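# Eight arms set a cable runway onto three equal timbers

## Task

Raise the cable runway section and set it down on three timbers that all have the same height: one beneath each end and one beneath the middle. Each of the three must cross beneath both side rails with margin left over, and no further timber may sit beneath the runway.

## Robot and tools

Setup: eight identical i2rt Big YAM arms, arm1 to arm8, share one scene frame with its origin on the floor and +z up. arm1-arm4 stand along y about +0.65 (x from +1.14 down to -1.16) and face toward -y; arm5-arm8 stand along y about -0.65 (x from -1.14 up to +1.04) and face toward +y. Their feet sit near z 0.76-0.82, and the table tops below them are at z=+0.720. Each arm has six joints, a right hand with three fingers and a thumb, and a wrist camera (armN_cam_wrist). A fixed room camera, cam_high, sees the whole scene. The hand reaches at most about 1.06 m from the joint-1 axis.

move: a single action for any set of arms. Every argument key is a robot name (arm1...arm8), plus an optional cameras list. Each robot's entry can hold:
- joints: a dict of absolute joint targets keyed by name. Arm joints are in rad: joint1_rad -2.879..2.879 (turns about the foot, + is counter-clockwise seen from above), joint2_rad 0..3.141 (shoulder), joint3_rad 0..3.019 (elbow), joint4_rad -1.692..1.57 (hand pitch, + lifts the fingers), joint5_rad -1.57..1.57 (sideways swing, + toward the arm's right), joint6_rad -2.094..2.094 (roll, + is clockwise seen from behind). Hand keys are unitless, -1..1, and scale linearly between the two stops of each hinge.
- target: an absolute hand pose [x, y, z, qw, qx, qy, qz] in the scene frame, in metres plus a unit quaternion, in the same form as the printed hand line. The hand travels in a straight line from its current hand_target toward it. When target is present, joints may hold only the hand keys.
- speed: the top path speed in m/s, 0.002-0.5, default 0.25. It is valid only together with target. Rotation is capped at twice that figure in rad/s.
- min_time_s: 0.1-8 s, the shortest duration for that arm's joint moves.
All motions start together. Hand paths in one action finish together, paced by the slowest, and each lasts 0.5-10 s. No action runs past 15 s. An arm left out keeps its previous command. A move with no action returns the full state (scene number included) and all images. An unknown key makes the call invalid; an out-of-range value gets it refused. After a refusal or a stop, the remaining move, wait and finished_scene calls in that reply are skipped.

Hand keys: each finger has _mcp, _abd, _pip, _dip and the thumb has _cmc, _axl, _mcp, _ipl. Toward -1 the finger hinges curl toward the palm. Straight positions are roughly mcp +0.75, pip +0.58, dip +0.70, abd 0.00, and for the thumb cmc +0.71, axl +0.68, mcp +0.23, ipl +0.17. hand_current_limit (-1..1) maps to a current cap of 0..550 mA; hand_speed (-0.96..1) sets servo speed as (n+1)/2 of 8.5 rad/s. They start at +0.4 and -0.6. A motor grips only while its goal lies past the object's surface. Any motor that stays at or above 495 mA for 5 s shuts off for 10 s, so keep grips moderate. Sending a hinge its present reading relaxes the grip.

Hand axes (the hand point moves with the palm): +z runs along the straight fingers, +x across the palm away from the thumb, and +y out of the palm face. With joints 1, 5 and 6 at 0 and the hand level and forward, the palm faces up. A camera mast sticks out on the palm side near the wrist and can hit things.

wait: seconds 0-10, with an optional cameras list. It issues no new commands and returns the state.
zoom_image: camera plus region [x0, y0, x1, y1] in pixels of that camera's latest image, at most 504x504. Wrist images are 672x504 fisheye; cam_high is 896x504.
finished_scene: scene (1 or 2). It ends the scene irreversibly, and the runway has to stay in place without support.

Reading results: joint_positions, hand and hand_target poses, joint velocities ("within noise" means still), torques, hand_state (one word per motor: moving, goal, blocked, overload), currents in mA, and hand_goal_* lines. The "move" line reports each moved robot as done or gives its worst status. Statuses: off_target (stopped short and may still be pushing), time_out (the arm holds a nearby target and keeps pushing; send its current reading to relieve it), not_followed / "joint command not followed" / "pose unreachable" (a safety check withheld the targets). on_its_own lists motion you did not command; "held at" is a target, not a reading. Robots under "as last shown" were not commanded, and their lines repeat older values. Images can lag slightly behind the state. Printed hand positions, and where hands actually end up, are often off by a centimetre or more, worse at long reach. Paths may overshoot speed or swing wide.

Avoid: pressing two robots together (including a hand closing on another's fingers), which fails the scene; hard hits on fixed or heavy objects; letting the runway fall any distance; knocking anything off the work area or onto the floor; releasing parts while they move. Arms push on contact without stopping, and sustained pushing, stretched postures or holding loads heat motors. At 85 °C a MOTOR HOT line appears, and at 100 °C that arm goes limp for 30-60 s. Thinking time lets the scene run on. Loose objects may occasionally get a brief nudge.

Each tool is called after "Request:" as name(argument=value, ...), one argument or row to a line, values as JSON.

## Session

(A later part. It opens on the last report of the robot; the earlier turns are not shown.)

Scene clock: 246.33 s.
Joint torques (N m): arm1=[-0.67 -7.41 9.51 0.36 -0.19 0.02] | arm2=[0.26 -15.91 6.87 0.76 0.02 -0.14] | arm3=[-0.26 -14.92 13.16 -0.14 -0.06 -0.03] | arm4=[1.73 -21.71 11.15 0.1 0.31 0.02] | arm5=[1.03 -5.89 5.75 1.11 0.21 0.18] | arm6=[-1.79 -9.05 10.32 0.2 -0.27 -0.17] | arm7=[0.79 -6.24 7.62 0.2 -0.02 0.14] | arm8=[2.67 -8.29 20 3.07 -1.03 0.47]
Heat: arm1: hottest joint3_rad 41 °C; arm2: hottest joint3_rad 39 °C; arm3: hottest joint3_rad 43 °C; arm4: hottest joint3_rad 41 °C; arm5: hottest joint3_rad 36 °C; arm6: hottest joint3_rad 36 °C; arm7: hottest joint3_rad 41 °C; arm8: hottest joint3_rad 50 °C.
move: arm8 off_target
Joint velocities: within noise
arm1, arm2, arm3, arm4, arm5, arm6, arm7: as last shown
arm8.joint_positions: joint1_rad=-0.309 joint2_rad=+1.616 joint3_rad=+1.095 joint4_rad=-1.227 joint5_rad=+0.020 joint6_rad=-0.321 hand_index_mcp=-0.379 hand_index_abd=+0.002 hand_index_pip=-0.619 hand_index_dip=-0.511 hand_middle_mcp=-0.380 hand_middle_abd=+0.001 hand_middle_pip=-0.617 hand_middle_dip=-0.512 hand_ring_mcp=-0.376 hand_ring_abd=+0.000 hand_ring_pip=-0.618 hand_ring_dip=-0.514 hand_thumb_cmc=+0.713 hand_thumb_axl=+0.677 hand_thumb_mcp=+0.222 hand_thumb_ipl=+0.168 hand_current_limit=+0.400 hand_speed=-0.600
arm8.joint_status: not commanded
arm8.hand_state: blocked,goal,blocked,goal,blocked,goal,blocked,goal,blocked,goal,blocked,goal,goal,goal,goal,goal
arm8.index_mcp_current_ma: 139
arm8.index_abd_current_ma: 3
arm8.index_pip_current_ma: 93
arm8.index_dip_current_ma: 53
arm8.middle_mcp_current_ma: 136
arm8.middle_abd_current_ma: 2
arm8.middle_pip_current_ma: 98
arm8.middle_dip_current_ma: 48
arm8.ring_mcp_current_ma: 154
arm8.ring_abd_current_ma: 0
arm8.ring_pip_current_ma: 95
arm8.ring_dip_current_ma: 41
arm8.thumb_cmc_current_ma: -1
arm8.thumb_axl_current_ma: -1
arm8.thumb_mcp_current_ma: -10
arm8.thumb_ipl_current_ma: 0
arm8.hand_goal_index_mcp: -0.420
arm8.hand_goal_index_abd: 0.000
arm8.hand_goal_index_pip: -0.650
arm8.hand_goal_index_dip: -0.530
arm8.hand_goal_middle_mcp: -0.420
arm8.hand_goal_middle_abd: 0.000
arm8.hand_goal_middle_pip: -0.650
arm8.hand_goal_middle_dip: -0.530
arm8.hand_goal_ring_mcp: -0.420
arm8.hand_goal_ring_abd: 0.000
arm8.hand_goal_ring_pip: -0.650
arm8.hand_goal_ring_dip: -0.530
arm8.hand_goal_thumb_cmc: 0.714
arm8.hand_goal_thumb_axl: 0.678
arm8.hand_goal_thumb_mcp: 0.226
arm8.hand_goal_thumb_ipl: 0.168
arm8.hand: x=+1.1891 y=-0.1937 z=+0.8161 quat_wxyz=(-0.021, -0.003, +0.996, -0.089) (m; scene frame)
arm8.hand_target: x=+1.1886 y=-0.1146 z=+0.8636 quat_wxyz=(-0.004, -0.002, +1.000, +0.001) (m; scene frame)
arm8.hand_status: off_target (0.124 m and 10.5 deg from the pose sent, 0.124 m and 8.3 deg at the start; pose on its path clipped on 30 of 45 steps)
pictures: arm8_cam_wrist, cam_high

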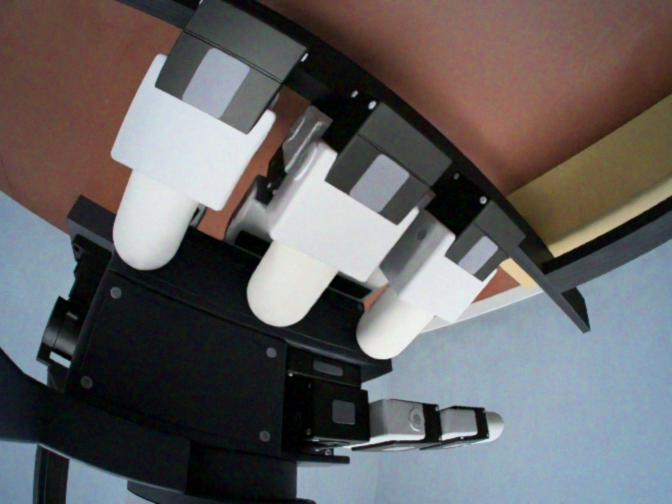

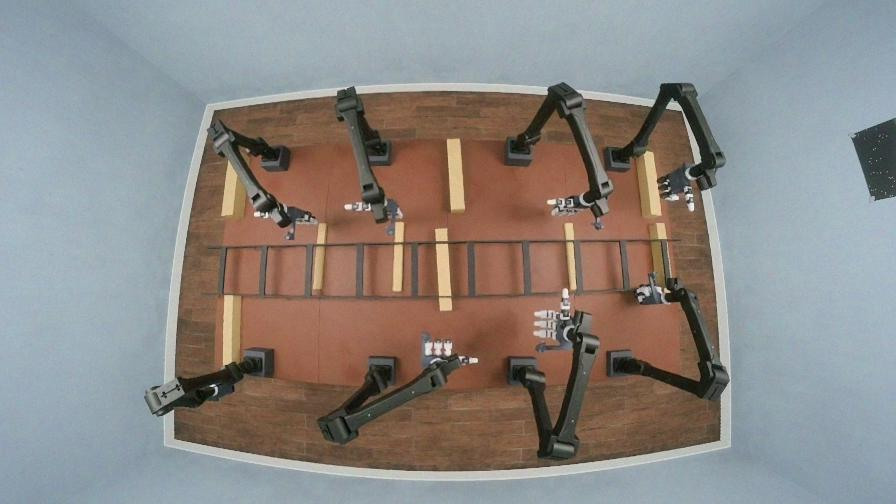

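Request:
move(
  arm8={"target": [1.195, -0.25, 0.86, 0, 0, 1, 0], "speed": 0.1},
  cameras=["arm5_cam_wrist", "arm4_cam_wrist", "arm3_cam_wrist", "cam_high"],
)

Request:
zoom_image(
  camera="cam_high",
  region=[180, 200, 340, 380],
)

Scene clock: 249.07 s.
Joint torques (N m): arm1=[-0.67 -7.41 9.51 0.36 -0.19 0.02] | arm2=[0.26 -15.91 6.87 0.76 0.02 -0.14] | arm3=[-0.26 -16.44 12.9 -0.31 -0.13 0.01] | arm4=[1.73 -21.71 11.15 0.12 0.3 0.02] | arm5=[0.79 -5.95 5.74 1.17 0.2 0.16] | arm6=[-1.73 -9.11 10.33 0.21 -0.27 -0.17] | arm7=[0.73 -6.3 7.64 0.21 -0.02 0.14] | arm8=[-2.2 -8 8.31 0.92 -0.01 -0.07]
Heat: arm1: hottest joint3_rad 41 °C; arm2: hottest joint3_rad 39 °C; arm3: hottest joint3_rad 43 °C; arm4: hottest joint3_rad 41 °C; arm5: hottest joint3_rad 36 °C; arm6: hottest joint3_rad 37 °C; arm7: hottest joint3_rad 41 °C; arm8: hottest joint3_rad 50 °C.
move: arm8 done
Joint velocities: within noise
arm1, arm2, arm3, arm4, arm5, arm6, arm7: as last shown
arm8.joint_positions: joint1_rad=-0.374 joint2_rad=+1.341 joint3_rad=+0.882 joint4_rad=-1.121 joint5_rad=+0.002 joint6_rad=-0.380 hand_index_mcp=-0.379 hand_index_abd=+0.002 hand_index_pip=-0.619 hand_index_dip=-0.511 hand_middle_mcp=-0.379 hand_middle_abd=+0.001 hand_middle_pip=-0.617 hand_middle_dip=-0.512 hand_ring_mcp=-0.375 hand_ring_abd=+0.001 hand_ring_pip=-0.618 hand_ring_dip=-0.514 hand_thumb_cmc=+0.713 hand_thumb_axl=+0.677 hand_thumb_mcp=+0.222 hand_thumb_ipl=+0.168 hand_current_limit=+0.400 hand_speed=-0.600
arm8.joint_status: not commanded
arm8.hand_state: blocked,goal,blocked,goal,blocked,goal,blocked,goal,blocked,goal,blocked,goal,goal,goal,goal,goal
arm8.index_mcp_current_ma: 139
arm8.index_abd_current_ma: 3
arm8.index_pip_current_ma: 93
arm8.index_dip_current_ma: 53
arm8.middle_mcp_current_ma: 138
arm8.middle_abd_current_ma: 2
arm8.middle_pip_current_ma: 98
arm8.middle_dip_current_ma: 48
arm8.ring_mcp_current_ma: 155
arm8.ring_abd_current_ma: 1
arm8.ring_pip_current_ma: 95
arm8.ring_dip_current_ma: 41
arm8.thumb_cmc_current_ma: -1
arm8.thumb_axl_current_ma: -1
arm8.thumb_mcp_current_ma: -10
arm8.thumb_ipl_current_ma: 0
arm8.hand_goal_index_mcp: -0.420
arm8.hand_goal_index_abd: 0.000
arm8.hand_goal_index_pip: -0.650
arm8.hand_goal_index_dip: -0.530
arm8.hand_goal_middle_mcp: -0.420
arm8.hand_goal_middle_abd: 0.000
arm8.hand_goal_middle_pip: -0.650
arm8.hand_goal_middle_dip: -0.530
arm8.hand_goal_ring_mcp: -0.420
arm8.hand_goal_ring_abd: 0.000
arm8.hand_goal_ring_pip: -0.650
arm8.hand_goal_ring_dip: -0.530
arm8.hand_goal_thumb_cmc: 0.714
arm8.hand_goal_thumb_axl: 0.678
arm8.hand_goal_thumb_mcp: 0.226
arm8.hand_goal_thumb_ipl: 0.168
arm8.hand: x=+1.1917 y=-0.2492 z=+0.8568 quat_wxyz=(-0.003, +0.001, +1.000, -0.007) (m; scene frame)
arm8.hand_target: x=+1.1950 y=-0.2500 z=+0.8600 quat_wxyz=(+0.000, +0.000, +1.000, +0.000) (m; scene frame)
arm8.hand_status: done (0.005 m and 0.9 deg from the pose sent, 0.072 m and 10.5 deg at the start)
pictures: arm3_cam_wrist, arm4_cam_wrist, arm5_cam_wrist, cam_high

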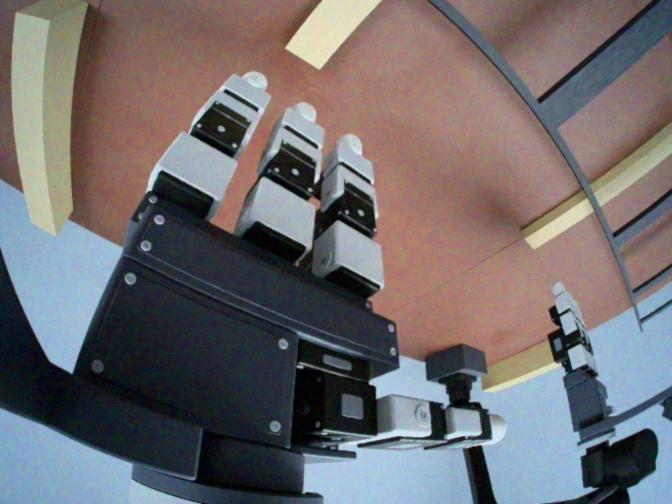

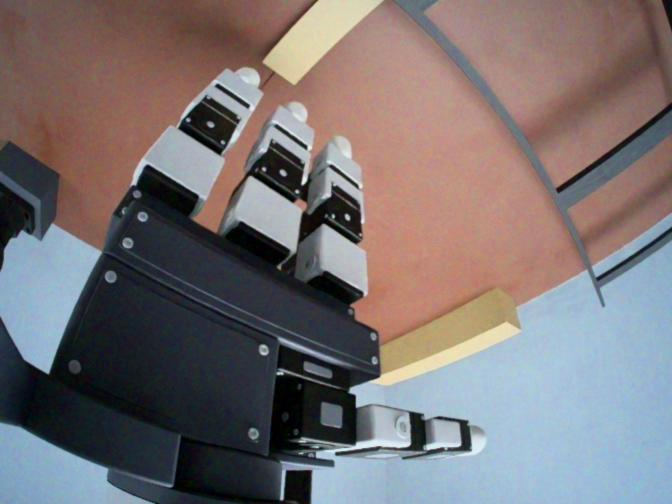

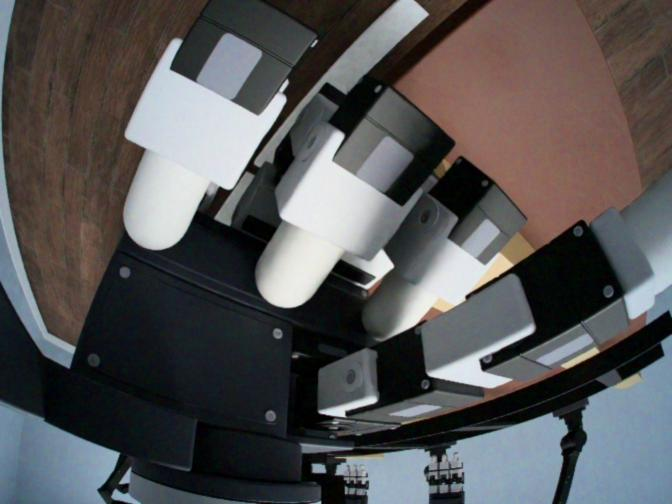

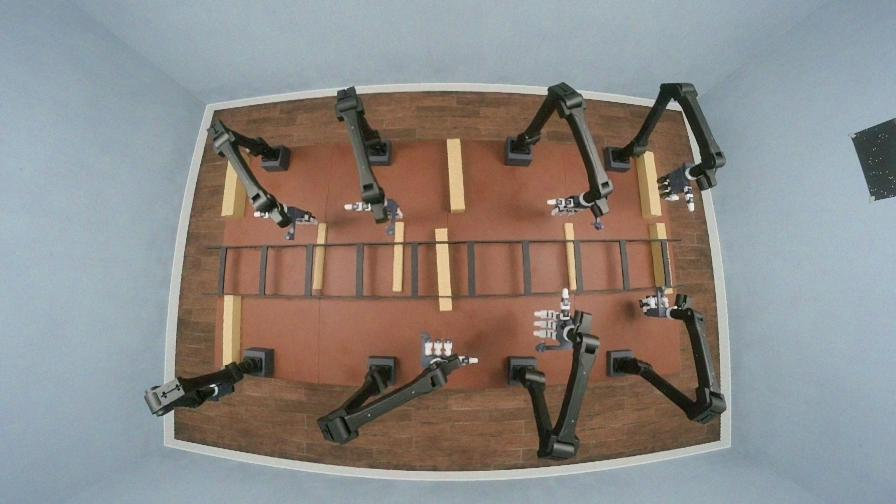

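Scaled by 2.800 from the camera's 896x504 image, which has a finer 1280x720 frame.

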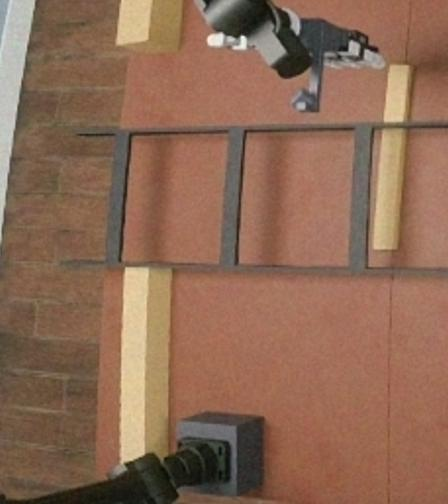

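Request:
move(
  arm2={"target": [0.715, 0.087, 0.885, 0, 1, 0, 0], "speed": 0.15},
  arm3={"target": [-0.308, 0.087, 0.885, 0, 1, 0, 0], "speed": 0.15},
  arm4={"target": [-0.791, 0.087, 0.885, 0, 1, 0, 0], "speed": 0.15},
  cameras=["arm2_cam_wrist", "arm4_cam_wrist", "arm3_cam_wrist", "cam_high"],
)

Request:
zoom_image(
  camera="cam_high",
  region=[240, 180, 440, 320],
)

Request:
zoom_image(
  camera="cam_high",
  region=[480, 160, 680, 320],
)

Scene clock: 252.73 s.
Joint torques (N m): arm1=[-0.73 -7.36 9.5 0.34 -0.19 0.02] | arm2=[1.08 -16.32 9.22 0.64 0.1 0.06] | arm3=[0.26 -15.27 8.4 0.84 -0.08 0.03] | arm4=[0.73 -20.89 7.88 0.84 0.33 -0.17] | arm5=[1.03 -5.95 5.72 1.09 0.21 0.18] | arm6=[-1.67 -9.05 10.32 0.2 -0.27 -0.17] | arm7=[0.73 -6.3 7.64 0.2 -0.02 0.14] | arm8=[-2.26 -7.94 8.31 0.92 -0.01 -0.07]
Heat: arm1: hottest joint3_rad 41 °C; arm2: hottest joint3_rad 39 °C; arm3: hottest joint3_rad 43 °C; arm4: hottest joint3_rad 41 °C; arm5: hottest joint3_rad 36 °C; arm6: hottest joint3_rad 37 °C; arm7: hottest joint3_rad 41 °C; arm8: hottest joint3_rad 49 °C.
move: arm2 off_target; arm3 done; arm4 done
Joint velocities: within noise
arm1.joint_positions: joint1_rad=+0.196 joint2_rad=+1.100 joint3_rad=+1.105 joint4_rad=-1.514 joint5_rad=+0.000 joint6_rad=-1.307 hand_index_mcp=+0.754 hand_index_abd=+0.003 hand_index_pip=-0.680 hand_index_dip=+0.698 hand_middle_mcp=+0.754 hand_middle_abd=+0.003 hand_middle_pip=-0.680 hand_middle_dip=+0.697 hand_ring_mcp=+0.754 hand_ring_abd=+0.002 hand_ring_pip=-0.680 hand_ring_dip=+0.698 hand_thumb_cmc=+0.714 hand_thumb_axl=+0.677 hand_thumb_mcp=+0.223 hand_thumb_ipl=+0.168 hand_current_limit=+0.780 hand_speed=-0.600
arm1.joint_status: not commanded
arm1.hand_state: goal,goal,goal,goal,goal,goal,goal,goal,goal,goal,goal,goal,goal,goal,goal,goal
arm1.index_mcp_current_ma: 0
arm1.index_abd_current_ma: 7
arm1.index_pip_current_ma: 0
arm1.index_dip_current_ma: -7
arm1.middle_mcp_current_ma: 0
arm1.middle_abd_current_ma: 7
arm1.middle_pip_current_ma: 0
arm1.middle_dip_current_ma: -7
arm1.ring_mcp_current_ma: 0
arm1.ring_abd_current_ma: 6
arm1.ring_pip_current_ma: 0
arm1.ring_dip_current_ma: -6
arm1.thumb_cmc_current_ma: 0
arm1.thumb_axl_current_ma: -2
arm1.thumb_mcp_current_ma: -13
arm1.thumb_ipl_current_ma: -1
arm1.hand_goal_index_mcp: 0.754
arm1.hand_goal_index_abd: 0.000
arm1.hand_goal_index_pip: -0.680
arm1.hand_goal_index_dip: 0.700
arm1.hand_goal_middle_mcp: 0.754
arm1.hand_goal_middle_abd: 0.000
arm1.hand_goal_middle_pip: -0.680
arm1.hand_goal_middle_dip: 0.700
arm1.hand_goal_ring_mcp: 0.754
arm1.hand_goal_ring_abd: 0.000
arm1.hand_goal_ring_pip: -0.680
arm1.hand_goal_ring_dip: 0.700
arm1.hand_goal_thumb_cmc: 0.714
arm1.hand_goal_thumb_axl: 0.678
arm1.hand_goal_thumb_mcp: 0.226
arm1.hand_goal_thumb_ipl: 0.168
arm1.hand: x=+1.2798 y=+0.3131 z=+1.0434 quat_wxyz=(+0.027, +0.733, +0.679, -0.018) (m; scene frame)
arm1.hand_target: x=+1.2813 y=+0.3109 z=+1.0421 quat_wxyz=(+0.031, +0.734, +0.678, -0.020) (m; scene frame)
arm1.hand_status: not commanded
arm2.joint_positions: joint1_rad=+0.597 joint2_rad=+1.874 joint3_rad=+1.447 joint4_rad=-1.169 joint5_rad=+0.004 joint6_rad=+0.555 hand_index_mcp=+0.751 hand_index_abd=-0.003 hand_index_pip=+0.575 hand_index_dip=+0.694 hand_middle_mcp=+0.752 hand_middle_abd=+0.000 hand_middle_pip=+0.575 hand_middle_dip=+0.693 hand_ring_mcp=+0.752 hand_ring_abd=+0.002 hand_ring_pip=+0.575 hand_ring_dip=+0.693 hand_thumb_cmc=+0.714 hand_thumb_axl=+0.677 hand_thumb_mcp=+0.222 hand_thumb_ipl=+0.168 hand_current_limit=+0.780 hand_speed=-0.600
arm2.joint_status: not commanded
arm2.hand_state: goal,goal,goal,goal,goal,goal,goal,goal,goal,goal,goal,goal,goal,goal,goal,goal
arm2.index_mcp_current_ma: -3
arm2.index_abd_current_ma: -3
arm2.index_pip_current_ma: -3
arm2.index_dip_current_ma: -2
arm2.middle_mcp_current_ma: -3
arm2.middle_abd_current_ma: 0
arm2.middle_pip_current_ma: -3
arm2.middle_dip_current_ma: -3
arm2.ring_mcp_current_ma: -2
arm2.ring_abd_current_ma: 1
arm2.ring_pip_current_ma: -3
arm2.ring_dip_current_ma: -3
arm2.thumb_cmc_current_ma: 0
arm2.thumb_axl_current_ma: -1
arm2.thumb_mcp_current_ma: -6
arm2.thumb_ipl_current_ma: 0
arm2.hand_goal_index_mcp: 0.754
arm2.hand_goal_index_abd: 0.000
arm2.hand_goal_index_pip: 0.578
arm2.hand_goal_index_dip: 0.696
arm2.hand_goal_middle_mcp: 0.754
arm2.hand_goal_middle_abd: 0.000
arm2.hand_goal_middle_pip: 0.578
arm2.hand_goal_middle_dip: 0.696
arm2.hand_goal_ring_mcp: 0.754
arm2.hand_goal_ring_abd: 0.000
arm2.hand_goal_ring_pip: 0.578
arm2.hand_goal_ring_dip: 0.696
arm2.hand_goal_thumb_cmc: 0.714
arm2.hand_goal_thumb_axl: 0.678
arm2.hand_goal_thumb_mcp: 0.226
arm2.hand_goal_thumb_ipl: 0.168
arm2.hand: x=+0.7065 y=+0.0999 z=+0.8804 quat_wxyz=(-0.011, +1.000, +0.004, -0.006) (m; scene frame)
arm2.hand_target: x=+0.7147 y=+0.0875 z=+0.8851 quat_wxyz=(+0.000, +1.000, +0.000, +0.000) (m; scene frame)
arm2.hand_status: off_target (0.016 m and 1.5 deg from the pose sent, 0.139 m and 2.1 deg at the start)
arm3.joint_positions: joint1_rad=+0.327 joint2_rad=+1.716 joint3_rad=+1.310 joint4_rad=-1.174 joint5_rad=-0.015 joint6_rad=+0.296 hand_index_mcp=+0.754 hand_index_abd=+0.000 hand_index_pip=+0.577 hand_index_dip=+0.696 hand_middle_mcp=+0.754 hand_middle_abd=+0.000 hand_middle_pip=+0.577 hand_middle_dip=+0.696 hand_ring_mcp=+0.754 hand_ring_abd=+0.000 hand_ring_pip=+0.577 hand_ring_dip=+0.696 hand_thumb_cmc=+0.715 hand_thumb_axl=+0.677 hand_thumb_mcp=+0.223 hand_thumb_ipl=+0.168 hand_current_limit=+0.780 hand_speed=-0.600
arm3.joint_status: not commanded
arm3.hand_state: goal,goal,goal,goal,goal,goal,goal,goal,goal,goal,goal,goal,goal,goal,goal,goal
arm3.index_mcp_current_ma: 0
arm3.index_abd_current_ma: 0
arm3.index_pip_current_ma: 0
arm3.index_dip_current_ma: 0
arm3.middle_mcp_current_ma: 0
arm3.middle_abd_current_ma: 0
arm3.middle_pip_current_ma: 0
arm3.middle_dip_current_ma: 0
arm3.ring_mcp_current_ma: 0
arm3.ring_abd_current_ma: 0
arm3.ring_pip_current_ma: 0
arm3.ring_dip_current_ma: 0
arm3.thumb_cmc_current_ma: 1
arm3.thumb_axl_current_ma: 0
arm3.thumb_mcp_current_ma: -2
arm3.thumb_ipl_current_ma: 0
arm3.hand_goal_index_mcp: 0.754
arm3.hand_goal_index_abd: 0.000
arm3.hand_goal_index_pip: 0.576
arm3.hand_goal_index_dip: 0.696
arm3.hand_goal_middle_mcp: 0.754
arm3.hand_goal_middle_abd: 0.000
arm3.hand_goal_middle_pip: 0.576
arm3.hand_goal_middle_dip: 0.696
arm3.hand_goal_ring_mcp: 0.754
arm3.hand_goal_ring_abd: 0.000
arm3.hand_goal_ring_pip: 0.576
arm3.hand_goal_ring_dip: 0.696
arm3.hand_goal_thumb_cmc: 0.714
arm3.hand_goal_thumb_axl: 0.678
arm3.hand_goal_thumb_mcp: 0.226
arm3.hand_goal_thumb_ipl: 0.168
arm3.hand: x=-0.3054 y=+0.0905 z=+0.8834 quat_wxyz=(-0.005, +1.000, +0.000, -0.002) (m; scene frame)
arm3.hand_target: x=-0.3081 y=+0.0871 z=+0.8850 quat_wxyz=(+0.000, +1.000, +0.000, +0.000) (m; scene frame)
arm3.hand_status: done (0.005 m and 0.6 deg from the pose sent, 0.092 m and 2.7 deg at the start)
arm4.joint_positions: joint1_rad=+0.711 joint2_rad=+2.053 joint3_rad=+1.764 joint4_rad=-1.300 joint5_rad=+0.005 joint6_rad=+0.688 hand_index_mcp=+0.754 hand_index_abd=+0.001 hand_index_pip=+0.578 hand_index_dip=+0.695 hand_middle_mcp=+0.754 hand_middle_abd=+0.003 hand_middle_pip=+0.578 hand_middle_dip=+0.698 hand_ring_mcp=+0.753 hand_ring_abd=+0.003 hand_ring_pip=+0.578 hand_ring_dip=+0.699 hand_thumb_cmc=+0.714 hand_thumb_axl=+0.677 hand_thumb_mcp=+0.222 hand_thumb_ipl=+0.168 hand_current_limit=+0.780 hand_speed=-0.600
arm4.joint_status: not commanded
arm4.hand_state: goal,goal,goal,goal,goal,goal,goal,goal,goal,goal,goal,goal,goal,goal,goal,goal
arm4.index_mcp_current_ma: 1
arm4.index_abd_current_ma: 1
arm4.index_pip_current_ma: 8
arm4.index_dip_current_ma: -2
arm4.middle_mcp_current_ma: 0
arm4.middle_abd_current_ma: 8
arm4.middle_pip_current_ma: 6
arm4.middle_dip_current_ma: 7
arm4.ring_mcp_current_ma: -2
arm4.ring_abd_current_ma: 8
arm4.ring_pip_current_ma: 7
arm4.ring_dip_current_ma: 9
arm4.thumb_cmc_current_ma: 0
arm4.thumb_axl_current_ma: -3
arm4.thumb_mcp_current_ma: -18
arm4.thumb_ipl_current_ma: -1
arm4.hand_goal_index_mcp: 0.754
arm4.hand_goal_index_abd: 0.000
arm4.hand_goal_index_pip: 0.576
arm4.hand_goal_index_dip: 0.696
arm4.hand_goal_middle_mcp: 0.754
arm4.hand_goal_middle_abd: 0.000
arm4.hand_goal_middle_pip: 0.576
arm4.hand_goal_middle_dip: 0.696
arm4.hand_goal_ring_mcp: 0.754
arm4.hand_goal_ring_abd: 0.000
arm4.hand_goal_ring_pip: 0.576
arm4.hand_goal_ring_dip: 0.696
arm4.hand_goal_thumb_cmc: 0.714
arm4.hand_goal_thumb_axl: 0.678
arm4.hand_goal_thumb_mcp: 0.226
arm4.hand_goal_thumb_ipl: 0.168
arm4.hand: x=-0.7885 y=+0.0945 z=+0.8848 quat_wxyz=(-0.005, +1.000, +0.000, -0.003) (m; scene frame)
arm4.hand_target: x=-0.7912 y=+0.0870 z=+0.8851 quat_wxyz=(+0.000, +1.000, +0.000, +0.000) (m; scene frame)
arm4.hand_status: done (0.008 m and 0.7 deg from the pose sent, 0.091 m and 2.8 deg at the start)
arm5, arm6, arm8: as last shown
arm7.joint_positions: joint1_rad=-0.209 joint2_rad=+1.098 joint3_rad=+1.099 joint4_rad=-1.493 joint5_rad=-0.003 joint6_rad=-1.811 hand_index_mcp=+0.755 hand_index_abd=+0.002 hand_index_pip=-0.678 hand_index_dip=+0.698 hand_middle_mcp=+0.756 hand_middle_abd=+0.001 hand_middle_pip=-0.678 hand_middle_dip=+0.698 hand_ring_mcp=+0.757 hand_ring_abd=+0.003 hand_ring_pip=-0.674 hand_ring_dip=+0.702 hand_thumb_cmc=+0.714 hand_thumb_axl=+0.677 hand_thumb_mcp=+0.221 hand_thumb_ipl=+0.168 hand_current_limit=+0.780 hand_speed=-0.600
arm7.joint_status: not commanded
arm7.hand_state: goal,goal,goal,goal,goal,goal,goal,goal,goal,goal,goal,goal,goal,goal,goal,goal
arm7.index_mcp_current_ma: 3
arm7.index_abd_current_ma: 3
arm7.index_pip_current_ma: 3
arm7.index_dip_current_ma: -4
arm7.middle_mcp_current_ma: 3
arm7.middle_abd_current_ma: 1
arm7.middle_pip_current_ma: 3
arm7.middle_dip_current_ma: -4
arm7.ring_mcp_current_ma: 6
arm7.ring_abd_current_ma: 5
arm7.ring_pip_current_ma: 14
arm7.ring_dip_current_ma: 4
arm7.thumb_cmc_current_ma: 0
arm7.thumb_axl_current_ma: -1
arm7.thumb_mcp_current_ma: -14
arm7.thumb_ipl_current_ma: -1
arm7.hand_goal_index_mcp: 0.754
arm7.hand_goal_index_abd: 0.000
arm7.hand_goal_index_pip: -0.680
arm7.hand_goal_index_dip: 0.700
arm7.hand_goal_middle_mcp: 0.754
arm7.hand_goal_middle_abd: 0.000
arm7.hand_goal_middle_pip: -0.680
arm7.hand_goal_middle_dip: 0.700
arm7.hand_goal_ring_mcp: 0.754
arm7.hand_goal_ring_abd: 0.000
arm7.hand_goal_ring_pip: -0.680
arm7.hand_goal_ring_dip: 0.700
arm7.hand_goal_thumb_cmc: 0.714
arm7.hand_goal_thumb_axl: 0.678
arm7.hand_goal_thumb_mcp: 0.226
arm7.hand_goal_thumb_ipl: 0.168
arm7.hand: x=+0.4101 y=-0.3209 z=+1.0302 quat_wxyz=(+0.034, -0.701, +0.712, +0.015) (m; scene frame)
arm7.hand_target: x=+0.4077 y=-0.3214 z=+1.0297 quat_wxyz=(+0.031, -0.700, +0.713, +0.012) (m; scene frame)
arm7.hand_status: not commanded
pictures: arm2_cam_wrist, arm3_cam_wrist, arm4_cam_wrist, cam_high

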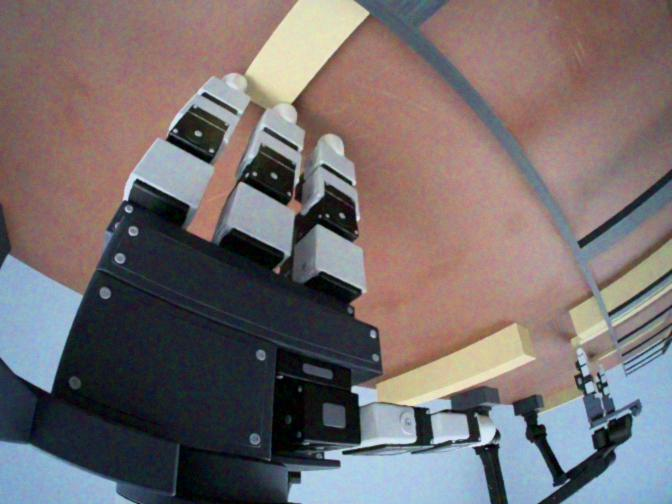

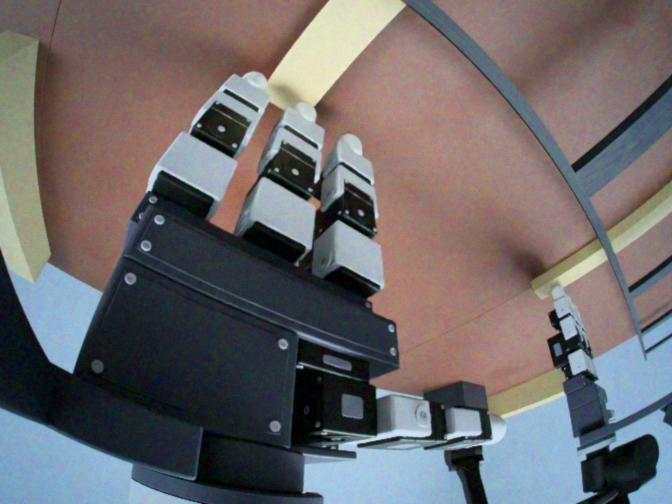

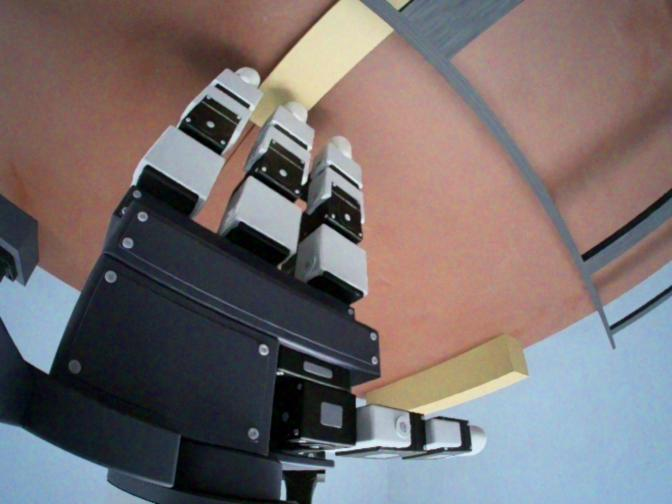

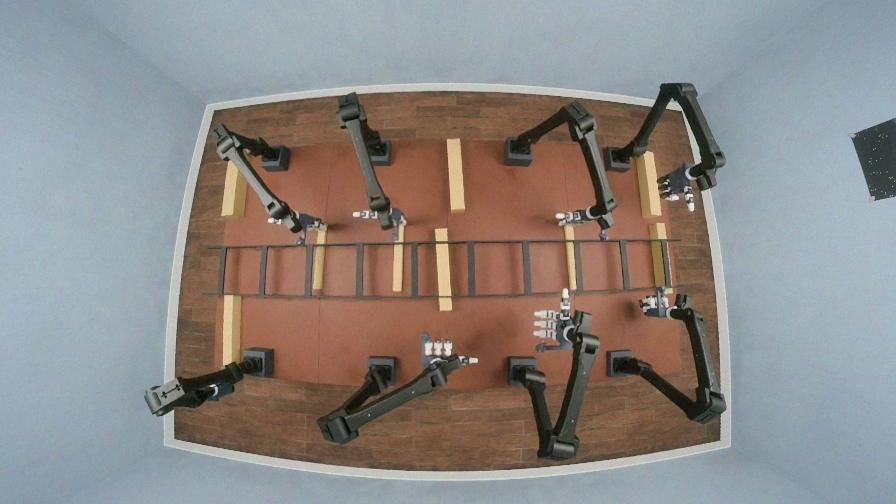

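Scaled by 2.520 from the camera's 896x504 image, which has a finer 1280x720 frame.

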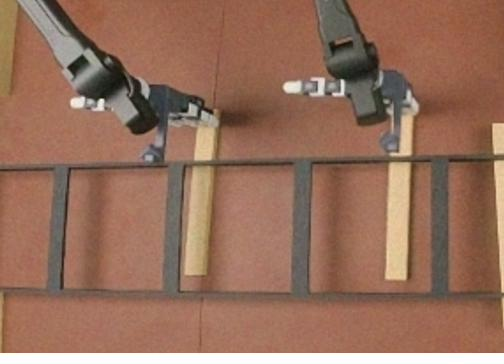

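Scaled by 2.520 from the camera's 896x504 image, which has a finer 1280x720 frame.

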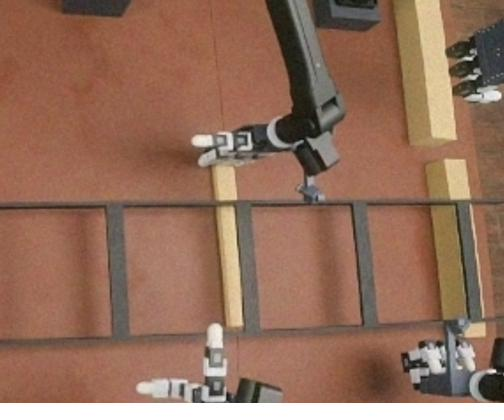

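Request:
move(
  arm2={"target": [0.697, 0.065, 0.875, 0, 1, 0, 0], "speed": 0.1},
  arm3={"target": [-0.319, 0.072, 0.875, 0, 1, 0, 0], "speed": 0.1},
  arm4={"target": [-0.797, 0.072, 0.875, 0, 1, 0, 0], "speed": 0.1},
  cameras=[],
)

Request:
move(
  arm2={"target": [0.697, 0.067, 0.835, 0, 1, 0, 0], "speed": 0.06},
  arm3={"target": [-0.319, 0.074, 0.835, 0, 1, 0, 0], "speed": 0.06},
  arm4={"target": [-0.797, 0.074, 0.835, 0, 1, 0, 0], "speed": 0.06},
  cameras=["arm2_cam_wrist", "arm4_cam_wrist", "arm3_cam_wrist"],
)

Scene clock: 256.00 s.
Joint torques (N m): arm1=[-0.62 -7.47 9.5 0.36 -0.19 0.02] | arm2=[0.56 -16.15 9.28 0.73 0.07 -0.16] | arm3=[0.15 -16.03 10.18 0.39 -0.14 -0.09] | arm4=[0.97 -20.72 9.29 0.8 0.33 -0.19] | arm5=[0.79 -6.18 5.81 1.11 0.2 0.18] | arm6=[-1.67 -9.05 10.32 0.2 -0.27 -0.17] | arm7=[0.79 -6.3 7.64 0.18 -0.02 0.14] | arm8=[-2.14 -7.94 8.28 0.92 -0.02 -0.07]
Heat: arm1: hottest joint3_rad 41 °C; arm2: hottest joint3_rad 40 °C; arm3: hottest joint3_rad 42 °C; arm4: hottest joint3_rad 40 °C; arm5: hottest joint3_rad 36 °C; arm6: hottest joint3_rad 37 °C; arm7: hottest joint3_rad 41 °C; arm8: hottest joint3_rad 49 °C.
move: arm2 off_target; arm3 off_target; arm4 off_target
Joint velocities: within noise
arm1, arm6, arm7, arm8: as last shown
arm2.joint_positions: joint1_rad=+0.551 joint2_rad=+1.900 joint3_rad=+1.469 joint4_rad=-1.162 joint5_rad=+0.005 joint6_rad=+0.527 hand_index_mcp=+0.751 hand_index_abd=-0.003 hand_index_pip=+0.575 hand_index_dip=+0.694 hand_middle_mcp=+0.752 hand_middle_abd=+0.000 hand_middle_pip=+0.575 hand_middle_dip=+0.693 hand_ring_mcp=+0.752 hand_ring_abd=+0.002 hand_ring_pip=+0.575 hand_ring_dip=+0.693 hand_thumb_cmc=+0.714 hand_thumb_axl=+0.677 hand_thumb_mcp=+0.222 hand_thumb_ipl=+0.168 hand_current_limit=+0.780 hand_speed=-0.600
arm2.joint_status: not commanded
arm2.hand_state: goal,goal,goal,goal,goal,goal,goal,goal,goal,goal,goal,goal,goal,goal,goal,goal
arm2.index_mcp_current_ma: -3
arm2.index_abd_current_ma: -3
arm2.index_pip_current_ma: -3
arm2.index_dip_current_ma: -2
arm2.middle_mcp_current_ma: -3
arm2.middle_abd_current_ma: 0
arm2.middle_pip_current_ma: -3
arm2.middle_dip_current_ma: -3
arm2.ring_mcp_current_ma: -2
arm2.ring_abd_current_ma: 2
arm2.ring_pip_current_ma: -3
arm2.ring_dip_current_ma: -3
arm2.thumb_cmc_current_ma: 0
arm2.thumb_axl_current_ma: -1
arm2.thumb_mcp_current_ma: -6
arm2.thumb_ipl_current_ma: 0
arm2.hand_goal_index_mcp: 0.754
arm2.hand_goal_index_abd: 0.000
arm2.hand_goal_index_pip: 0.578
arm2.hand_goal_index_dip: 0.696
arm2.hand_goal_middle_mcp: 0.754
arm2.hand_goal_middle_abd: 0.000
arm2.hand_goal_middle_pip: 0.578
arm2.hand_goal_middle_dip: 0.696
arm2.hand_goal_ring_mcp: 0.754
arm2.hand_goal_ring_abd: 0.000
arm2.hand_goal_ring_pip: 0.578
arm2.hand_goal_ring_dip: 0.696
arm2.hand_goal_thumb_cmc: 0.714
arm2.hand_goal_thumb_axl: 0.678
arm2.hand_goal_thumb_mcp: 0.226
arm2.hand_goal_thumb_ipl: 0.168
arm2.hand: x=+0.6877 y=+0.0794 z=+0.8744 quat_wxyz=(-0.009, +1.000, -0.005, -0.005) (m; scene frame)
arm2.hand_target: x=+0.6968 y=+0.0656 z=+0.8752 quat_wxyz=(+0.000, +1.000, +0.000, +0.000) (m; scene frame)
arm2.hand_status: off_target (0.017 m and 1.3 deg from the pose sent, 0.037 m and 1.4 deg at the start)
arm3.joint_positions: joint1_rad=+0.300 joint2_rad=+1.750 joint3_rad=+1.310 joint4_rad=-1.159 joint5_rad=-0.015 joint6_rad=+0.271 hand_index_mcp=+0.754 hand_index_abd=+0.000 hand_index_pip=+0.577 hand_index_dip=+0.696 hand_middle_mcp=+0.754 hand_middle_abd=+0.000 hand_middle_pip=+0.577 hand_middle_dip=+0.696 hand_ring_mcp=+0.754 hand_ring_abd=+0.000 hand_ring_pip=+0.577 hand_ring_dip=+0.696 hand_thumb_cmc=+0.715 hand_thumb_axl=+0.677 hand_thumb_mcp=+0.223 hand_thumb_ipl=+0.168 hand_current_limit=+0.780 hand_speed=-0.600
arm3.joint_status: not commanded
arm3.hand_state: goal,goal,goal,goal,goal,goal,goal,goal,goal,goal,goal,goal,goal,goal,goal,goal
arm3.index_mcp_current_ma: 0
arm3.index_abd_current_ma: 0
arm3.index_pip_current_ma: 0
arm3.index_dip_current_ma: 0
arm3.middle_mcp_current_ma: 0
arm3.middle_abd_current_ma: 0
arm3.middle_pip_current_ma: 0
arm3.middle_dip_current_ma: 0
arm3.ring_mcp_current_ma: 0
arm3.ring_abd_current_ma: 0
arm3.ring_pip_current_ma: 0
arm3.ring_dip_current_ma: 0
arm3.thumb_cmc_current_ma: 1
arm3.thumb_axl_current_ma: 0
arm3.thumb_mcp_current_ma: -2
arm3.thumb_ipl_current_ma: 0
arm3.hand_goal_index_mcp: 0.754
arm3.hand_goal_index_abd: 0.000
arm3.hand_goal_index_pip: 0.576
arm3.hand_goal_index_dip: 0.696
arm3.hand_goal_middle_mcp: 0.754
arm3.hand_goal_middle_abd: 0.000
arm3.hand_goal_middle_pip: 0.576
arm3.hand_goal_middle_dip: 0.696
arm3.hand_goal_ring_mcp: 0.754
arm3.hand_goal_ring_abd: 0.000
arm3.hand_goal_ring_pip: 0.576
arm3.hand_goal_ring_dip: 0.696
arm3.hand_goal_thumb_cmc: 0.714
arm3.hand_goal_thumb_axl: 0.678
arm3.hand_goal_thumb_mcp: 0.226
arm3.hand_goal_thumb_ipl: 0.168
arm3.hand: x=-0.3182 y=+0.0846 z=+0.8661 quat_wxyz=(-0.014, +1.000, -0.001, -0.005) (m; scene frame)
arm3.hand_target: x=-0.3192 y=+0.0723 z=+0.8753 quat_wxyz=(+0.000, +1.000, +0.000, +0.000) (m; scene frame)
arm3.hand_status: off_target (0.015 m and 1.7 deg from the pose sent, 0.024 m and 0.6 deg at the start)
arm4.joint_positions: joint1_rad=+0.685 joint2_rad=+2.074 joint3_rad=+1.764 joint4_rad=-1.291 joint5_rad=+0.006 joint6_rad=+0.668 hand_index_mcp=+0.754 hand_index_abd=+0.001 hand_index_pip=+0.578 hand_index_dip=+0.695 hand_middle_mcp=+0.754 hand_middle_abd=+0.003 hand_middle_pip=+0.578 hand_middle_dip=+0.698 hand_ring_mcp=+0.753 hand_ring_abd=+0.003 hand_ring_pip=+0.578 hand_ring_dip=+0.699 hand_thumb_cmc=+0.714 hand_thumb_axl=+0.677 hand_thumb_mcp=+0.222 hand_thumb_ipl=+0.168 hand_current_limit=+0.780 hand_speed=-0.600
arm4.joint_status: not commanded
arm4.hand_state: goal,goal,goal,goal,goal,goal,goal,goal,goal,goal,goal,goal,goal,goal,goal,goal
arm4.index_mcp_current_ma: 1
arm4.index_abd_current_ma: 1
arm4.index_pip_current_ma: 8
arm4.index_dip_current_ma: -2
arm4.middle_mcp_current_ma: 0
arm4.middle_abd_current_ma: 8
arm4.middle_pip_current_ma: 6
arm4.middle_dip_current_ma: 7
arm4.ring_mcp_current_ma: -2
arm4.ring_abd_current_ma: 8
arm4.ring_pip_current_ma: 7
arm4.ring_dip_current_ma: 9
arm4.thumb_cmc_current_ma: 0
arm4.thumb_axl_current_ma: -3
arm4.thumb_mcp_current_ma: -18
arm4.thumb_ipl_current_ma: -1
arm4.hand_goal_index_mcp: 0.754
arm4.hand_goal_index_abd: 0.000
arm4.hand_goal_index_pip: 0.576
arm4.hand_goal_index_dip: 0.696
arm4.hand_goal_middle_mcp: 0.754
arm4.hand_goal_middle_abd: 0.000
arm4.hand_goal_middle_pip: 0.576
arm4.hand_goal_middle_dip: 0.696
arm4.hand_goal_ring_mcp: 0.754
arm4.hand_goal_ring_abd: 0.000
arm4.hand_goal_ring_pip: 0.576
arm4.hand_goal_ring_dip: 0.696
arm4.hand_goal_thumb_cmc: 0.714
arm4.hand_goal_thumb_axl: 0.678
arm4.hand_goal_thumb_mcp: 0.226
arm4.hand_goal_thumb_ipl: 0.168
arm4.hand: x=-0.8010 y=+0.0839 z=+0.8717 quat_wxyz=(-0.010, +1.000, -0.003, -0.006) (m; scene frame)
arm4.hand_target: x=-0.7972 y=+0.0723 z=+0.8753 quat_wxyz=(+0.000, +1.000, +0.000, +0.000) (m; scene frame)
arm4.hand_status: off_target (0.013 m and 1.4 deg from the pose sent, 0.026 m and 0.7 deg at the start)
arm5.joint_positions: joint1_rad=+2.195 joint2_rad=+1.259 joint3_rad=+0.403 joint4_rad=-0.714 joint5_rad=-0.002 joint6_rad=+0.627 hand_index_mcp=-0.373 hand_index_abd=-0.003 hand_index_pip=-0.624 hand_index_dip=-0.507 hand_middle_mcp=-0.377 hand_middle_abd=-0.003 hand_middle_pip=-0.621 hand_middle_dip=-0.504 hand_ring_mcp=-0.371 hand_ring_abd=+0.002 hand_ring_pip=-0.625 hand_ring_dip=-0.510 hand_thumb_cmc=-0.568 hand_thumb_axl=+0.677 hand_thumb_mcp=+0.222 hand_thumb_ipl=+0.168 hand_current_limit=+0.400 hand_speed=-0.600
arm5.joint_status: not commanded
arm5.hand_state: blocked,goal,blocked,blocked,blocked,goal,blocked,blocked,blocked,goal,blocked,goal,goal,goal,goal,goal
arm5.index_mcp_current_ma: 118
arm5.index_abd_current_ma: -2
arm5.index_pip_current_ma: 48
arm5.index_dip_current_ma: 42
arm5.middle_mcp_current_ma: 106
arm5.middle_abd_current_ma: -2
arm5.middle_pip_current_ma: 55
arm5.middle_dip_current_ma: 48
arm5.ring_mcp_current_ma: 126
arm5.ring_abd_current_ma: 1
arm5.ring_pip_current_ma: 46
arm5.ring_dip_current_ma: 34
arm5.thumb_cmc_current_ma: 2
arm5.thumb_axl_current_ma: 0
arm5.thumb_mcp_current_ma: -5
arm5.thumb_ipl_current_ma: 0
arm5.hand_goal_index_mcp: -0.420
arm5.hand_goal_index_abd: 0.000
arm5.hand_goal_index_pip: -0.650
arm5.hand_goal_index_dip: -0.530
arm5.hand_goal_middle_mcp: -0.420
arm5.hand_goal_middle_abd: 0.000
arm5.hand_goal_middle_pip: -0.650
arm5.hand_goal_middle_dip: -0.530
arm5.hand_goal_ring_mcp: -0.420
arm5.hand_goal_ring_abd: 0.000
arm5.hand_goal_ring_pip: -0.650
arm5.hand_goal_ring_dip: -0.530
arm5.hand_goal_thumb_cmc: -0.570
arm5.hand_goal_thumb_axl: 0.678
arm5.hand_goal_thumb_mcp: 0.226
arm5.hand_goal_thumb_ipl: 0.168
arm5.hand: x=-1.4064 y=-0.7641 z=+0.7774 quat_wxyz=(+0.001, -0.709, +0.706, +0.000) (m; scene frame)
arm5.hand_target: x=-1.4050 y=-0.7650 z=+0.7751 quat_wxyz=(+0.000, -0.707, +0.707, +0.000) (m; scene frame)
arm5.hand_status: not commanded
pictures: none
No camera images: "cameras" was empty.

Scene clock: 257.17 s.
Joint torques (N m): arm1=[-0.67 -7.47 9.5 0.38 -0.19 0.02] | arm2=[0.79 -13.74 5.65 1.57 0.09 -0.09] | arm3=[0.15 -12.86 5.86 1.55 -0.09 -0.03] | arm4=[1.08 -18.9 5.97 1.36 0.26 -0.19] | arm5=[0.85 -5.95 5.7 1.07 0.21 0.18] | arm6=[-1.73 -9 10.33 0.18 -0.27 -0.18] | arm7=[0.79 -6.3 7.64 0.2 -0.02 0.14] | arm8=[-2.2 -7.88 8.29 0.94 -0.01 -0.08]
Heat: arm1: hottest joint3_rad 41 °C; arm2: hottest joint3_rad 40 °C; arm3: hottest joint3_rad 42 °C; arm4: hottest joint3_rad 40 °C; arm5: hottest joint3_rad 36 °C; arm6: hottest joint3_rad 37 °C; arm7: hottest joint3_rad 41 °C; arm8: hottest joint3_rad 49 °C.
move: arm2 off_target; arm3 off_target; arm4 off_target
Joint velocities: arm1=[within noise] | arm2=[-0.044 -0.015 0.002 0.007 -0.007 -0.066] | arm3=[within noise] | arm4=[within noise] | arm5=[within noise] | arm6=[within noise] | arm7=[within noise] | arm8=[within noise]
arm1, arm5, arm6, arm7, arm8: as last shown
arm2.joint_positions: joint1_rad=+0.551 joint2_rad=+1.906 joint3_rad=+1.466 joint4_rad=-1.091 joint5_rad=+0.004 joint6_rad=+0.521 hand_index_mcp=+0.751 hand_index_abd=-0.003 hand_index_pip=+0.575 hand_index_dip=+0.694 hand_middle_mcp=+0.752 hand_middle_abd=+0.000 hand_middle_pip=+0.575 hand_middle_dip=+0.693 hand_ring_mcp=+0.790 hand_ring_abd=+0.024 hand_ring_pip=+0.608 hand_ring_dip=+0.711 hand_thumb_cmc=+0.714 hand_thumb_axl=+0.677 hand_thumb_mcp=+0.222 hand_thumb_ipl=+0.168 hand_current_limit=+0.780 hand_speed=-0.600
arm2.joint_status: not commanded
arm2.hand_state: goal,goal,goal,goal,goal,goal,goal,goal,blocked,blocked,blocked,goal,goal,goal,goal,goal
arm2.index_mcp_current_ma: -3
arm2.index_abd_current_ma: -3
arm2.index_pip_current_ma: -3
arm2.index_dip_current_ma: -2
arm2.middle_mcp_current_ma: -3
arm2.middle_abd_current_ma: 0
arm2.middle_pip_current_ma: -3
arm2.middle_dip_current_ma: -3
arm2.ring_mcp_current_ma: 95
arm2.ring_abd_current_ma: 43
arm2.ring_pip_current_ma: 69
arm2.ring_dip_current_ma: 29
arm2.thumb_cmc_current_ma: 0
arm2.thumb_axl_current_ma: -1
arm2.thumb_mcp_current_ma: -6
arm2.thumb_ipl_current_ma: 0
arm2.hand_goal_index_mcp: 0.754
arm2.hand_goal_index_abd: 0.000
arm2.hand_goal_index_pip: 0.578
arm2.hand_goal_index_dip: 0.696
arm2.hand_goal_middle_mcp: 0.754
arm2.hand_goal_middle_abd: 0.000
arm2.hand_goal_middle_pip: 0.578
arm2.hand_goal_middle_dip: 0.696
arm2.hand_goal_ring_mcp: 0.754
arm2.hand_goal_ring_abd: 0.000
arm2.hand_goal_ring_pip: 0.578
arm2.hand_goal_ring_dip: 0.696
arm2.hand_goal_thumb_cmc: 0.714
arm2.hand_goal_thumb_axl: 0.678
arm2.hand_goal_thumb_mcp: 0.226
arm2.hand_goal_thumb_ipl: 0.168
arm2.hand: x=+0.6961 y=+0.0657 z=+0.8742 quat_wxyz=(+0.017, +1.000, -0.003, +0.011) (m; scene frame)
arm2.hand_target: x=+0.6960 y=+0.0691 z=+0.8363 quat_wxyz=(+0.000, +1.000, +0.000, +0.000) (m; scene frame)
arm2.hand_status: off_target (0.039 m and 2.4 deg from the pose sent, 0.042 m and 1.3 deg at the start)
arm3.joint_positions: joint1_rad=+0.300 joint2_rad=+1.751 joint3_rad=+1.297 joint4_rad=-1.085 joint5_rad=-0.015 joint6_rad=+0.267 hand_index_mcp=+0.754 hand_index_abd=+0.000 hand_index_pip=+0.577 hand_index_dip=+0.696 hand_middle_mcp=+0.780 hand_middle_abd=+0.007 hand_middle_pip=+0.592 hand_middle_dip=+0.706 hand_ring_mcp=+0.794 hand_ring_abd=+0.016 hand_ring_pip=+0.598 hand_ring_dip=+0.707 hand_thumb_cmc=+0.715 hand_thumb_axl=+0.677 hand_thumb_mcp=+0.223 hand_thumb_ipl=+0.168 hand_current_limit=+0.780 hand_speed=-0.600
arm3.joint_status: not commanded
arm3.hand_state: goal,goal,goal,goal,blocked,goal,goal,goal,blocked,goal,blocked,goal,goal,goal,goal,goal
arm3.index_mcp_current_ma: 0
arm3.index_abd_current_ma: 0
arm3.index_pip_current_ma: 0
arm3.index_dip_current_ma: 0
arm3.middle_mcp_current_ma: 48
arm3.middle_abd_current_ma: 6
arm3.middle_pip_current_ma: 22
arm3.middle_dip_current_ma: 11
arm3.ring_mcp_current_ma: 89
arm3.ring_abd_current_ma: 19
arm3.ring_pip_current_ma: 35
arm3.ring_dip_current_ma: 14
arm3.thumb_cmc_current_ma: 1
arm3.thumb_axl_current_ma: 0
arm3.thumb_mcp_current_ma: -2
arm3.thumb_ipl_current_ma: 0
arm3.hand_goal_index_mcp: 0.754
arm3.hand_goal_index_abd: 0.000
arm3.hand_goal_index_pip: 0.576
arm3.hand_goal_index_dip: 0.696
arm3.hand_goal_middle_mcp: 0.754
arm3.hand_goal_middle_abd: 0.000
arm3.hand_goal_middle_pip: 0.576
arm3.hand_goal_middle_dip: 0.696
arm3.hand_goal_ring_mcp: 0.754
arm3.hand_goal_ring_abd: 0.000
arm3.hand_goal_ring_pip: 0.576
arm3.hand_goal_ring_dip: 0.696
arm3.hand_goal_thumb_cmc: 0.714
arm3.hand_goal_thumb_axl: 0.678
arm3.hand_goal_thumb_mcp: 0.226
arm3.hand_goal_thumb_ipl: 0.168
arm3.hand: x=-0.3144 y=+0.0719 z=+0.8662 quat_wxyz=(+0.015, +1.000, +0.001, +0.003) (m; scene frame)
arm3.hand_target: x=-0.3193 y=+0.0756 z=+0.8359 quat_wxyz=(+0.000, +1.000, +0.000, +0.000) (m; scene frame)
arm3.hand_status: off_target (0.032 m and 1.8 deg from the pose sent, 0.033 m and 1.7 deg at the start)
arm4.joint_positions: joint1_rad=+0.685 joint2_rad=+2.082 joint3_rad=+1.753 joint4_rad=-1.216 joint5_rad=+0.007 joint6_rad=+0.668 hand_index_mcp=+0.754 hand_index_abd=+0.001 hand_index_pip=+0.578 hand_index_dip=+0.695 hand_middle_mcp=+0.769 hand_middle_abd=+0.021 hand_middle_pip=+0.586 hand_middle_dip=+0.701 hand_ring_mcp=+0.753 hand_ring_abd=+0.003 hand_ring_pip=+0.578 hand_ring_dip=+0.699 hand_thumb_cmc=+0.714 hand_thumb_axl=+0.677 hand_thumb_mcp=+0.222 hand_thumb_ipl=+0.168 hand_current_limit=+0.780 hand_speed=-0.600
arm4.joint_status: not commanded
arm4.hand_state: goal,goal,goal,goal,goal,blocked,goal,goal,goal,goal,goal,goal,goal,goal,goal,goal
arm4.index_mcp_current_ma: 1
arm4.index_abd_current_ma: 1
arm4.index_pip_current_ma: 8
arm4.index_dip_current_ma: -2
arm4.middle_mcp_current_ma: 61
arm4.middle_abd_current_ma: 72
arm4.middle_pip_current_ma: 35
arm4.middle_dip_current_ma: 17
arm4.ring_mcp_current_ma: -2
arm4.ring_abd_current_ma: 8
arm4.ring_pip_current_ma: 7
arm4.ring_dip_current_ma: 9
arm4.thumb_cmc_current_ma: 0
arm4.thumb_axl_current_ma: -3
arm4.thumb_mcp_current_ma: -18
arm4.thumb_ipl_current_ma: -1
arm4.hand_goal_index_mcp: 0.754
arm4.hand_goal_index_abd: 0.000
arm4.hand_goal_index_pip: 0.576
arm4.hand_goal_index_dip: 0.696
arm4.hand_goal_middle_mcp: 0.754
arm4.hand_goal_middle_abd: 0.000
arm4.hand_goal_middle_pip: 0.576
arm4.hand_goal_middle_dip: 0.696
arm4.hand_goal_ring_mcp: 0.754
arm4.hand_goal_ring_abd: 0.000
arm4.hand_goal_ring_pip: 0.576
arm4.hand_goal_ring_dip: 0.696
arm4.hand_goal_thumb_cmc: 0.714
arm4.hand_goal_thumb_axl: 0.678
arm4.hand_goal_thumb_mcp: 0.226
arm4.hand_goal_thumb_ipl: 0.168
arm4.hand: x=-0.7926 y=+0.0728 z=+0.8655 quat_wxyz=(+0.012, +1.000, -0.003, +0.010) (m; scene frame)
arm4.hand_target: x=-0.7975 y=+0.0750 z=+0.8357 quat_wxyz=(+0.000, +1.000, +0.000, +0.000) (m; scene frame)
arm4.hand_status: off_target (0.031 m and 1.9 deg from the pose sent, 0.038 m and 1.4 deg at the start)
pictures: arm2_cam_wrist, arm3_cam_wrist, arm4_cam_wrist

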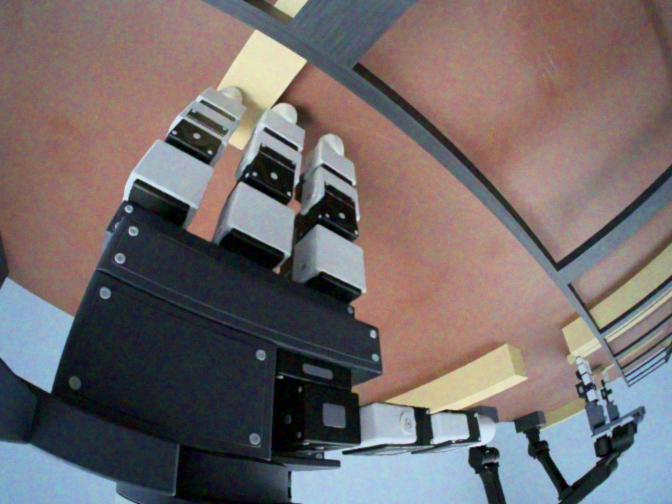

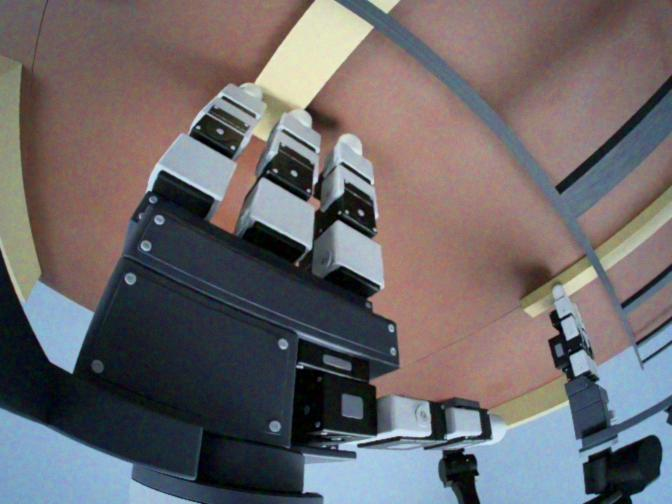

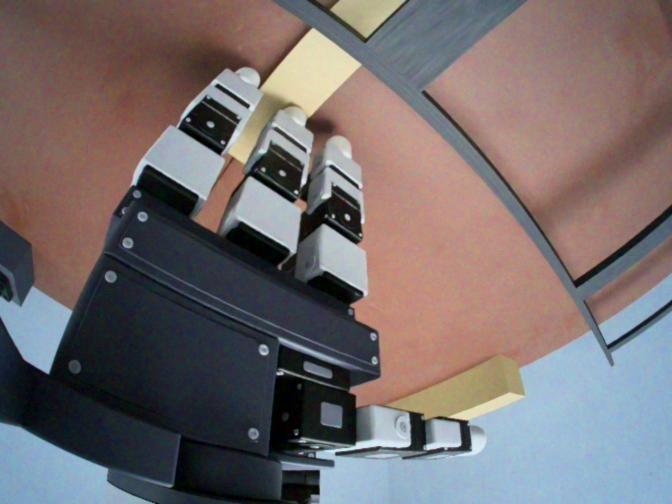

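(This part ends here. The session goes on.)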